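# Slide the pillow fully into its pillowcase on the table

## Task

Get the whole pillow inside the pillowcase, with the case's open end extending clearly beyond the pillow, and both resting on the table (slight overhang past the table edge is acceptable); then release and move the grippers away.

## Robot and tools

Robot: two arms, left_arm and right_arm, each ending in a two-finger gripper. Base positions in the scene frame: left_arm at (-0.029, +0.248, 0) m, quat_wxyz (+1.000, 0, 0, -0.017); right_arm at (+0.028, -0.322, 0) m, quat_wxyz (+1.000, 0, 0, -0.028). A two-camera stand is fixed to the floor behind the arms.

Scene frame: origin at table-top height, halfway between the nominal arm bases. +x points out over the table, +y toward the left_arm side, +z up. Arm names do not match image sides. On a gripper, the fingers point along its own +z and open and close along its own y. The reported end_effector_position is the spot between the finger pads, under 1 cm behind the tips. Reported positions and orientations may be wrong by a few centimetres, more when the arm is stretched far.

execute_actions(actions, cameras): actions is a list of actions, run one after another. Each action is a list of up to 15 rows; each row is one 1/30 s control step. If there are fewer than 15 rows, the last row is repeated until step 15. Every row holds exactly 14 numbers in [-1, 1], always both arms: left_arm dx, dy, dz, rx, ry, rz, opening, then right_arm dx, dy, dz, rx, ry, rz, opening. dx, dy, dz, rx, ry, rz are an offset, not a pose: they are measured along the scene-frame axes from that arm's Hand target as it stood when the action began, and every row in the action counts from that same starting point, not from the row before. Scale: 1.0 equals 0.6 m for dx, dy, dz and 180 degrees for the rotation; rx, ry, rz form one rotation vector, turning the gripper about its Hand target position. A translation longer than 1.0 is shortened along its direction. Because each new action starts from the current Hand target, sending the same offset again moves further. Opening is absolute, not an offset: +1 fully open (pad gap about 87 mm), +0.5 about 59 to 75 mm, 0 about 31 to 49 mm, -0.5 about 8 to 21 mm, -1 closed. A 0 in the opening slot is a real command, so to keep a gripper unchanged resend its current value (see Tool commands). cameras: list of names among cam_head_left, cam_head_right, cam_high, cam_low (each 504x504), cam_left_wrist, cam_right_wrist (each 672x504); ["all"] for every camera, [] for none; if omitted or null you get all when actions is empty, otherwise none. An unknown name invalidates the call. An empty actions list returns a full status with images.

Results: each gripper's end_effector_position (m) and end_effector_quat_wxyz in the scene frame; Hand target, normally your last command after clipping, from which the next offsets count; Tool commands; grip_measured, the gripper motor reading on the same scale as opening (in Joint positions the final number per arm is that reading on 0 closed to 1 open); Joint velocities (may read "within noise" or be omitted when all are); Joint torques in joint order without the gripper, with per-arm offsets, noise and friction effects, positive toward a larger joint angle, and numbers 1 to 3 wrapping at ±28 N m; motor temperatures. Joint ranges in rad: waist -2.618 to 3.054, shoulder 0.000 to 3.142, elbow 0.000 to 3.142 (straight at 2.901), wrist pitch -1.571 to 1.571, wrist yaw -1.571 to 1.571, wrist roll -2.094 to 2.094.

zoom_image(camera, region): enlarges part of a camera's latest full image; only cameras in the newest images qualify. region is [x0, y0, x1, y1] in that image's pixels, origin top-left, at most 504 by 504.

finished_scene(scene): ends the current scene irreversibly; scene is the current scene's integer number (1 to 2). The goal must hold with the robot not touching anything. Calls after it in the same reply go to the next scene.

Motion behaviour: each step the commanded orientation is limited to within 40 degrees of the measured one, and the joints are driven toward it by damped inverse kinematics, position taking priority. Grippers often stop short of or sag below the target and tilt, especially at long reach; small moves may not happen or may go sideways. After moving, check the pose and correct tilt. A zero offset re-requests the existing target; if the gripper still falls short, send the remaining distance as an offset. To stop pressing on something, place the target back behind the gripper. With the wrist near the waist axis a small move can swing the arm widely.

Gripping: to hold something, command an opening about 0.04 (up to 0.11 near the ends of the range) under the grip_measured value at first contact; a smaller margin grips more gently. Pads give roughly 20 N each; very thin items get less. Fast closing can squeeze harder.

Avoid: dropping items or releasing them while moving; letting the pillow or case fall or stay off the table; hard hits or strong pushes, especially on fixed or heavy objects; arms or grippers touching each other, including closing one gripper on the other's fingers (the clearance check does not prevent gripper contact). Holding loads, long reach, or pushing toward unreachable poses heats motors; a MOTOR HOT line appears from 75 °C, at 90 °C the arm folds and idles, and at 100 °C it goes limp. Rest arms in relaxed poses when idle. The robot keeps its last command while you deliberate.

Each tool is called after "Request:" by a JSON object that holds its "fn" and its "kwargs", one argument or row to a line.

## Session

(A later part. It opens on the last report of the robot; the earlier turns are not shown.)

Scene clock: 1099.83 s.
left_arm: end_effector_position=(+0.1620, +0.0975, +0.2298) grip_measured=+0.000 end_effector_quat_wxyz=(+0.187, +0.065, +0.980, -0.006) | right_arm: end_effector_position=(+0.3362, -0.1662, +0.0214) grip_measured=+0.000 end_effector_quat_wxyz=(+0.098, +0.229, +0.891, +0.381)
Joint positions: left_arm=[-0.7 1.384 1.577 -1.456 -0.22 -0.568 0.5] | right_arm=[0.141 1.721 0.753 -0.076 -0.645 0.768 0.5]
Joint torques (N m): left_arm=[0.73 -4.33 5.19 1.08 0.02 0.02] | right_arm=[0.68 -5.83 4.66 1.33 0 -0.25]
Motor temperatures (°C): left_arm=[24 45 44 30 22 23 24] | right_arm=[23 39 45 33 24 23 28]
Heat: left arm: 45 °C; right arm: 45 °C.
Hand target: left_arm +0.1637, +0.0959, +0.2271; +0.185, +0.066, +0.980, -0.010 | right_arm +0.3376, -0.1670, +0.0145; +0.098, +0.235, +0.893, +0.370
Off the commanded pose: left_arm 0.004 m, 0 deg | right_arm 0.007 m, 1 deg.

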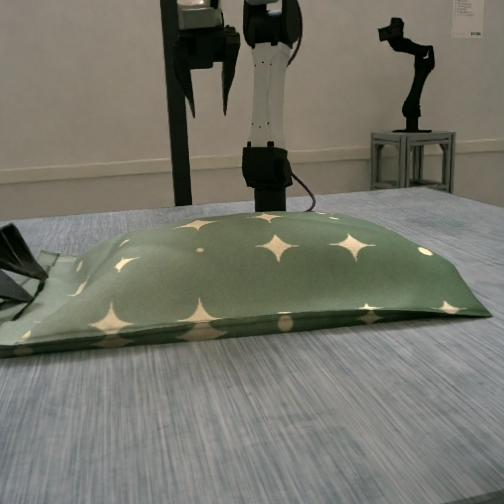

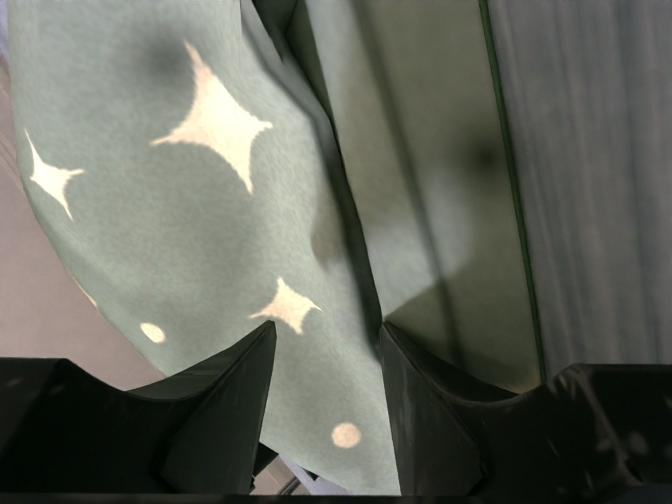

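Request:
{"fn": "execute_actions", "kwargs": {
  "actions": [
    [[0,0,0,0,0,0,0,0,0,-0.01,0,0,0,0],[0,0,0,0,0,0,0,0,0,-0.018,0,0,0,0]],
    [[0,0,0,0,0,0,0,0.004,0.008,0,0,0,0,0],[0,0,0,0,0,0,0,0.009,0.018,0,0,0,0,0]],
    [[0,0,0,0,0,0,0,0,0,0,0,0,0,-0.15],[0,0,0,0,0,0,0,0,0,0,0,0,0,-0.3],[0,0,0,0,0,0,0,0,0,0,0,0,0,-0.45],[0,0,0,0,0,0,0,0,0,0,0,0,0,-0.6],[0,0,0,0,0,0,0,0,0,0,0,0,0,-0.7],[0,0,0,0,0,0,0,0,0,0,0,0,0,-0.8],[0,0,0,0,0,0,0,0,0,0,0,0,0,-0.9],[0,0,0,0,0,0,0,0,0,0,0,0,0,-1]]
  ],
  "cameras": ["cam_low","cam_right_wrist"]
}}

Request:
{"fn": "zoom_image", "kwargs": {
  "camera": "cam_low",
  "region": [0, 220, 150, 370]
}}

Scene clock: 1119.03 s.
left_arm: end_effector_position=(+0.1620, +0.0975, +0.2298) grip_measured=+0.000 end_effector_quat_wxyz=(+0.187, +0.065, +0.980, -0.006) | right_arm: end_effector_position=(+0.3433, -0.1556, +0.0105) grip_measured=-0.959 end_effector_quat_wxyz=(+0.100, +0.232, +0.889, +0.382)
Joint positions: left_arm=[-0.7 1.384 1.577 -1.456 -0.22 -0.568 0.5] | right_arm=[0.174 1.776 0.753 0.009 -0.627 0.814 0.02]
Joint torques (N m): left_arm=[0.72 -4.31 5.22 1.06 0.02 0] | right_arm=[0.84 -6.23 4.9 1.23 0.01 -0.3]
Heat: left arm: 43 °C; right arm: 44 °C.
Hand target: left_arm +0.1637, +0.0959, +0.2271; +0.185, +0.066, +0.980, -0.010 | right_arm +0.3430, -0.1562, +0.0036; +0.098, +0.235, +0.894, +0.370
Off the commanded pose: left_arm 0.004 m, 0 deg | right_arm 0.007 m, 2 deg.

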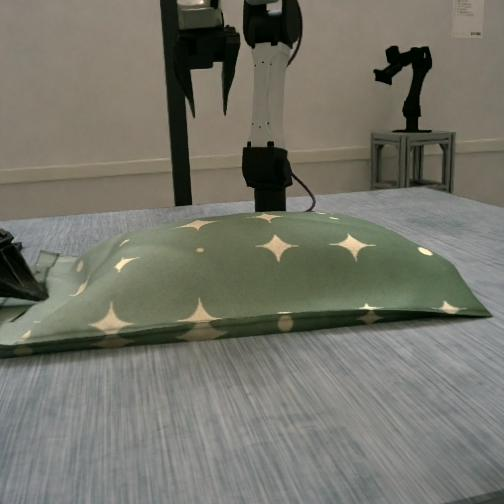

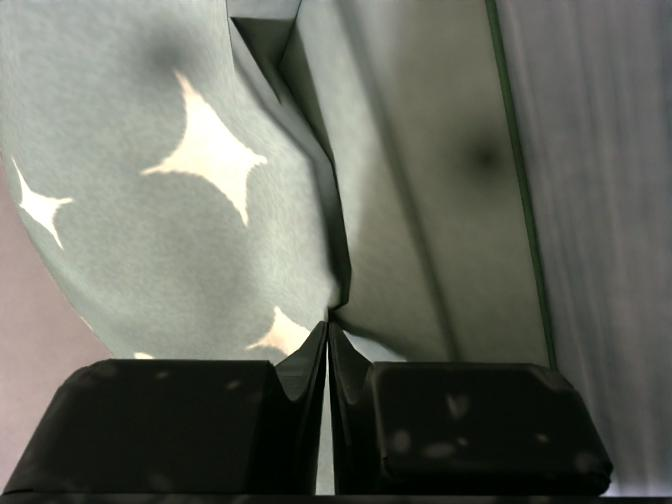

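Scaled by 3.360 from the camera's image (finer frame: 720x720).

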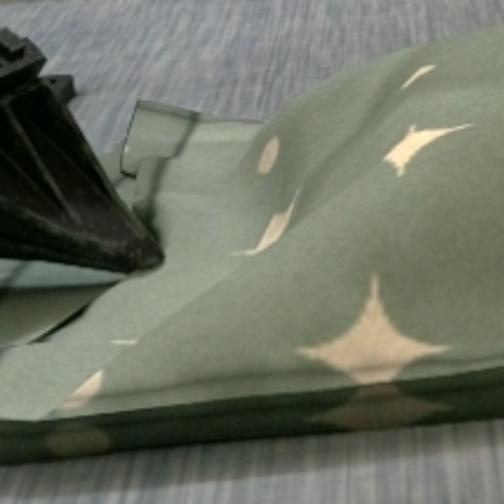

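Request:
{"fn": "execute_actions", "kwargs": {
  "actions": [
    [[0,0,0,0,0,0,0,0,-0.005,0.04,0,0,0,-1],[0,0,0,0,0,0,0,0,-0.015,0.09,0,0,0,-1]],
    [[0,0,0,0,0,0,0,0,-0.03,0.03,0,0,0,-1],[0,0,0,0,0,0,0,0,-0.06,0.06,0,0,0,-1]]
  ],
  "cameras": ["cam_low","cam_right_wrist","cam_high"]
}}

Request:
{"fn": "zoom_image", "kwargs": {
  "camera": "cam_high",
  "region": [140, 250, 350, 380]
}}

Scene clock: 1127.60 s.
left_arm: end_effector_position=(+0.1620, +0.0975, +0.2298) grip_measured=+0.000 end_effector_quat_wxyz=(+0.187, +0.065, +0.980, -0.006) | right_arm: end_effector_position=(+0.3370, -0.1998, +0.0824) grip_measured=-0.960 end_effector_quat_wxyz=(+0.087, +0.243, +0.895, +0.363)
Joint positions: left_arm=[-0.7 1.384 1.577 -1.456 -0.22 -0.568 0.5] | right_arm=[0.036 1.595 0.94 -0.499 -0.662 0.656 0.02]
Joint torques (N m): left_arm=[0.66 -4.46 5.22 1.06 0.04 0] | right_arm=[-0.58 -8.02 7.42 0.95 -0.45 -0.38]
Heat: left arm: 43 °C; right arm: 44 °C.
Hand target: left_arm +0.1637, +0.0959, +0.2271; +0.185, +0.066, +0.980, -0.010 | right_arm +0.3430, -0.2013, +0.0937; +0.098, +0.235, +0.893, +0.370
Off the commanded pose: left_arm 0.004 m, 0 deg | right_arm 0.013 m, 2 deg.
Images, in order (width x height): cam_high 504x504, cam_low 504x504, cam_right_wrist 672x504.

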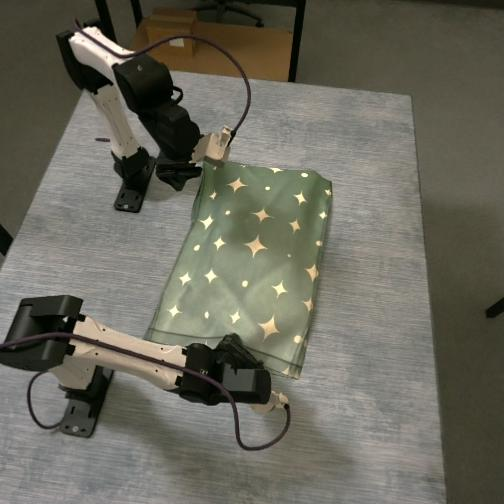

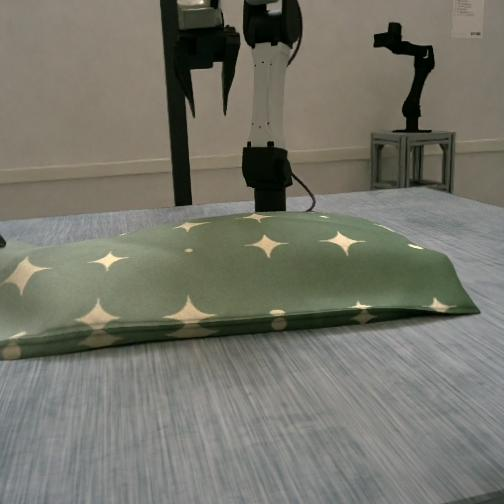

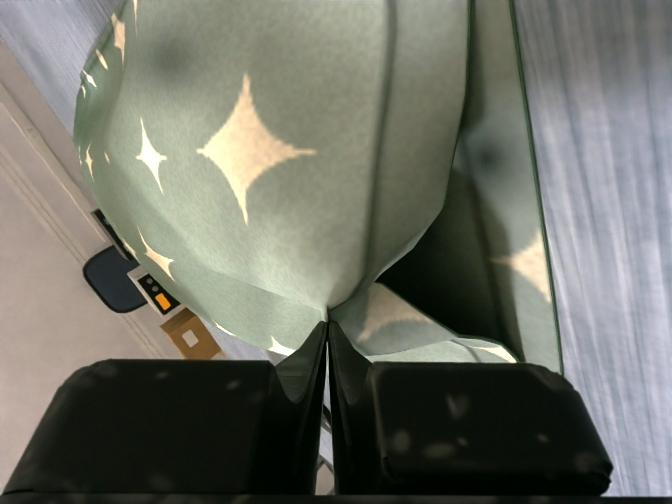

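Scaled by 2.400 from the camera's image (finer frame: 720x720).

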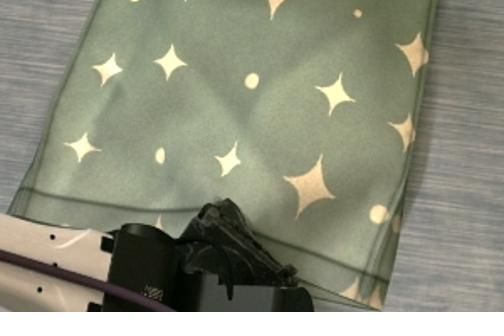

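Request:
{"fn": "execute_actions", "kwargs": {
  "actions": [
    [[0,0,0,0,0,0,0,0,-0.012,-0.025,0,0,0,-1],[0,0,0,0,0,0,0,0,-0.025,-0.05,0,0,0,-1]],
    [[0,0,0,0,0,0,0,0,0.008,-0.02,0,0,0,-1],[0,0,0,0,0,0,0,0,0.022,-0.042,0,0,0,-1]],
    [[0,0,0,0,0,0,0,0,0.01,-0.02,0,0,0,-1],[0,0,0,0,0,0,0,0,0.028,-0.045,0,0,0,-1]]
  ],
  "cameras": ["cam_low","cam_right_wrist","cam_high"]
}}

Request:
{"fn": "zoom_image", "kwargs": {
  "camera": "cam_low",
  "region": [0, 220, 150, 370]
}}

Scene clock: 1153.90 s.
left_arm: end_effector_position=(+0.1620, +0.0975, +0.2298) grip_measured=+0.000 end_effector_quat_wxyz=(+0.187, +0.065, +0.980, -0.006) | right_arm: end_effector_position=(+0.3455, -0.1861, +0.0194) grip_measured=-0.960 end_effector_quat_wxyz=(+0.103, +0.228, +0.891, +0.378)
Joint positions: left_arm=[-0.7 1.384 1.577 -1.456 -0.22 -0.568 0.5] | right_arm=[0.074 1.752 0.791 -0.122 -0.67 0.692 0.02]
Joint torques (N m): left_arm=[0.72 -4.33 5.18 1.07 0.04 -0.02] | right_arm=[0.65 -6.43 3.84 1.31 -0.11 -0.19]
Heat: left arm: 42 °C; right arm: 46 °C.
Hand target: left_arm +0.1637, +0.0959, +0.2271; +0.185, +0.066, +0.980, -0.010 | right_arm +0.3431, -0.1862, +0.0115; +0.098, +0.235, +0.893, +0.370
Off the commanded pose: left_arm 0.004 m, 0 deg | right_arm 0.008 m, 1 deg.
Images, in order (width x height): cam_high 504x504, cam_low 504x504, cam_right_wrist 672x504.

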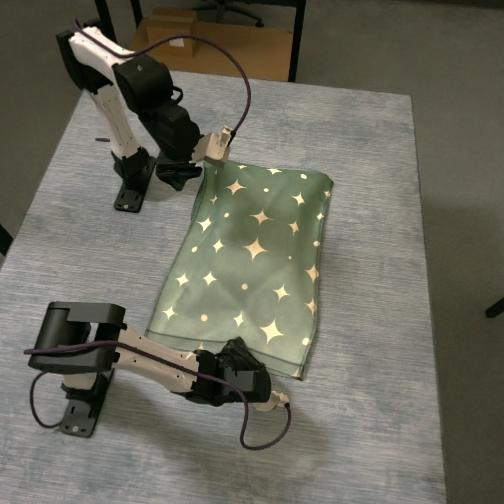

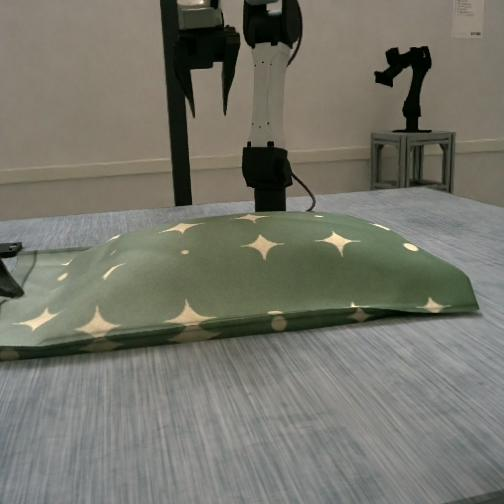

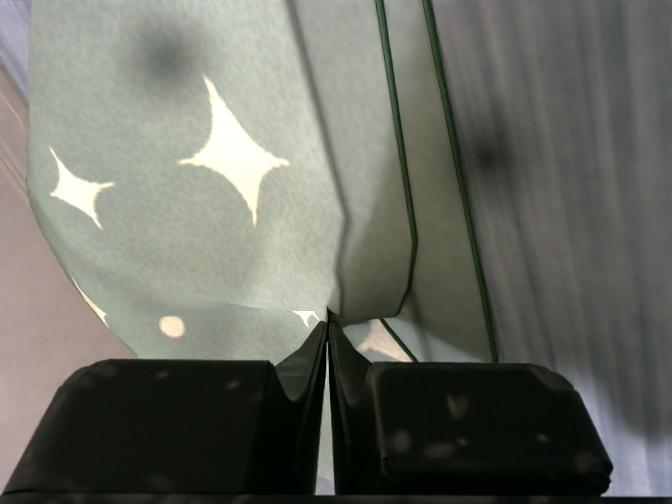

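Scaled by 3.360 from the camera's image (finer frame: 720x720).

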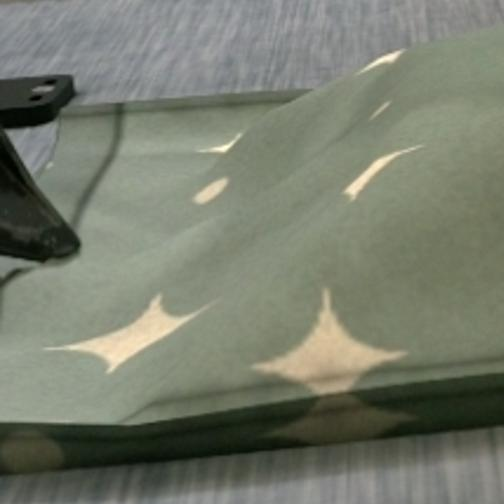

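Request:
{"fn": "execute_actions", "kwargs": {
  "actions": [
    [[0,0,0,0,0,0,0,0,0,0.004,0,0,0,-0.9],[0,0,0,0,0,0,0,0,0,0.008,0,0,0,-0.8],[0,0,0,0,0,0,0,0,0,0.01,0,0,0,-0.7],[0,0,0,0,0,0,0,0,0,0.012,0,0,0,-0.6],[0,0,0,0,0,0,0,0,0,0.014,0,0,0,-0.5],[0,0,0,0,0,0,0,0,0,0.014,0,0,0,-0.4]],
    [[0,0,0,0,0,0,0,-0.006,-0.01,0.015,0,0,0,-0.4],[0,0,0,0,0,0,0,-0.016,-0.03,0.04,0,0,0,-0.4],[0,0,0,0,0,0,0,-0.035,-0.065,0.085,0,0,0,-0.3]],
    [[0,0,0,0,0,0,0,-0.02,-0.06,0.06,0,0,0,-0.2],[0,0,0,0,0,0,0,-0.03,-0.11,0.13,0,0,0,0]]
  ],
  "cameras": ["cam_low","cam_right_wrist","cam_high"]
}}

Request:
{"fn": "zoom_image", "kwargs": {
  "camera": "cam_high",
  "region": [120, 280, 340, 400]
}}

Request:
{"fn": "zoom_image", "kwargs": {
  "camera": "cam_low",
  "region": [0, 220, 150, 370]
}}

Scene clock: 1169.50 s.
left_arm: end_effector_position=(+0.1620, +0.0975, +0.2298) grip_measured=+0.000 end_effector_quat_wxyz=(+0.187, +0.065, +0.980, -0.006) | right_arm: end_effector_position=(+0.2997, -0.2885, +0.1440) grip_measured=+0.000 end_effector_quat_wxyz=(+0.099, +0.244, +0.893, +0.366)
Joint positions: left_arm=[-0.7 1.384 1.577 -1.456 -0.22 -0.568 0.5] | right_arm=[-0.311 1.501 1.123 -1.033 -0.764 0.231 0.5]
Joint torques (N m): left_arm=[0.7 -4.31 5.23 1.08 0.05 0.01] | right_arm=[-0.51 -4.96 7.51 0.49 -0.6 -0.41]
Motor temperatures (°C): left_arm=[24 40 42 30 22 23 24] | right_arm=[23 37 45 33 24 23 28]
Heat: left arm: 42 °C; right arm: 45 °C.
Hand target: left_arm +0.1637, +0.0959, +0.2271; +0.185, +0.066, +0.980, -0.010 | right_arm +0.3040, -0.2912, +0.1489; +0.098, +0.235, +0.893, +0.370
Off the commanded pose: left_arm 0.004 m, 0 deg | right_arm 0.007 m, 1 deg.
Images, in order (width x height): cam_high 504x504, cam_low 504x504, cam_right_wrist 672x504.

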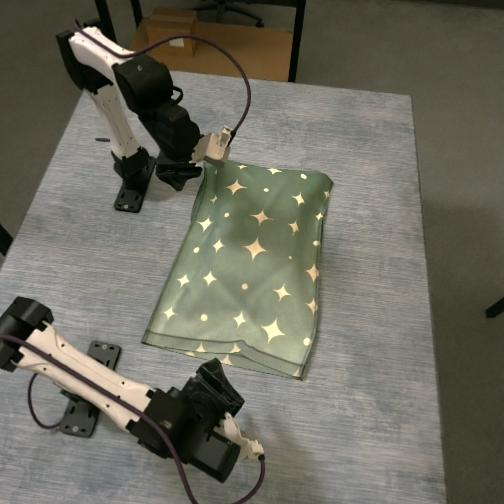

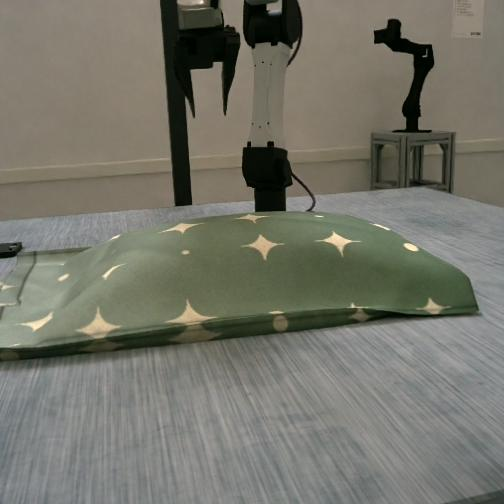

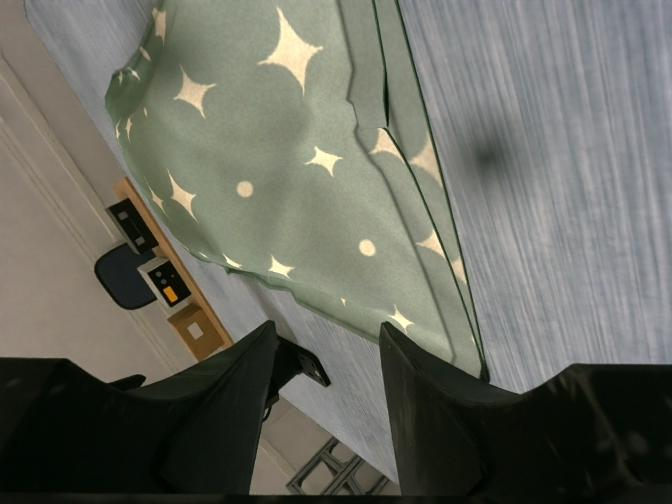

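Scaled by 2.291 from the camera's image (finer frame: 720x720).

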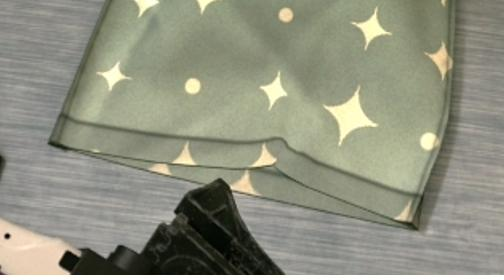

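Scaled by 3.360 from the camera's image (finer frame: 720x720).

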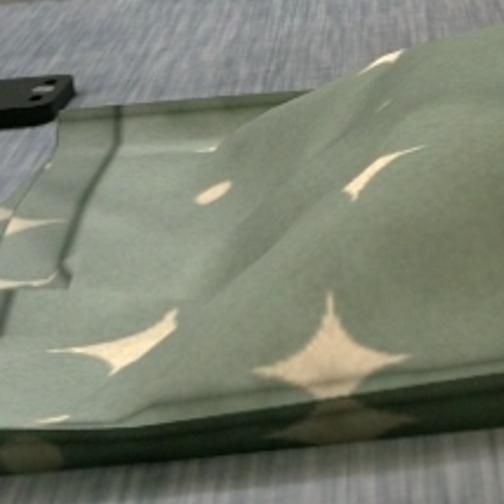

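Request:
{"fn": "execute_actions", "kwargs": {
  "actions": [
    [[-0.05,0.02,0.05,0,0,0,0,0,-0.05,0.03,0,0,0,0],[-0.1,0.05,0.1,0,0,0,0,0,-0.12,0.06,0,0,0,0]]
  ],
  "cameras": ["cam_high"]
}}

Scene clock: 1176.57 s.
left_arm: end_effector_position=(+0.1059, +0.1279, +0.2843) grip_measured=+0.000 end_effector_quat_wxyz=(+0.252, +0.078, +0.961, -0.082) | right_arm: end_effector_position=(+0.3002, -0.3629, +0.1819) grip_measured=+0.000 end_effector_quat_wxyz=(+0.097, +0.244, +0.893, +0.366)
Joint positions: left_arm=[-0.762 1.116 1.617 -1.572 -0.201 -0.584 0.5] | right_arm=[-0.544 1.693 1.474 -1.424 -0.774 -0.096 0.5]
Joint torques (N m): left_arm=[-0.06 -1.02 6.09 1.2 0.04 -0.11] | right_arm=[0.53 -6.38 6.95 0.07 -0.54 -0.4]
Heat: left arm: 42 °C; right arm: 45 °C.
Hand target: left_arm +0.1036, +0.1259, +0.2871; +0.185, +0.066, +0.980, -0.010 | right_arm +0.3040, -0.3632, +0.1849; +0.098, +0.235, +0.893, +0.370
Off the commanded pose: left_arm 0.004 m, 12 deg | right_arm 0.005 m, 1 deg.
joint sent to its limit (left arm) — joint 4 (wrist pitch), lower limit. The joint targets are off in orientation, not in position.

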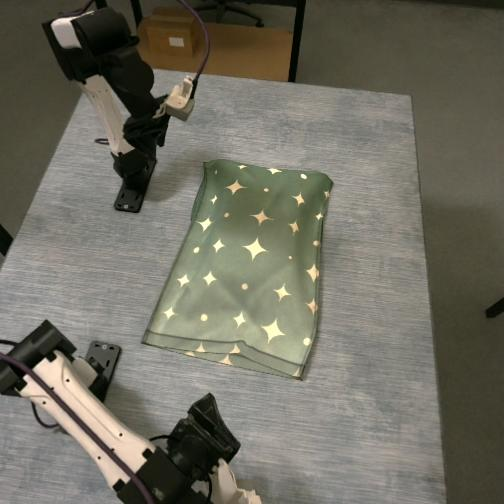

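Request:
{"fn": "finished_scene", "kwargs": {
  "scene": 2
}}

The scene is finished: the task was done.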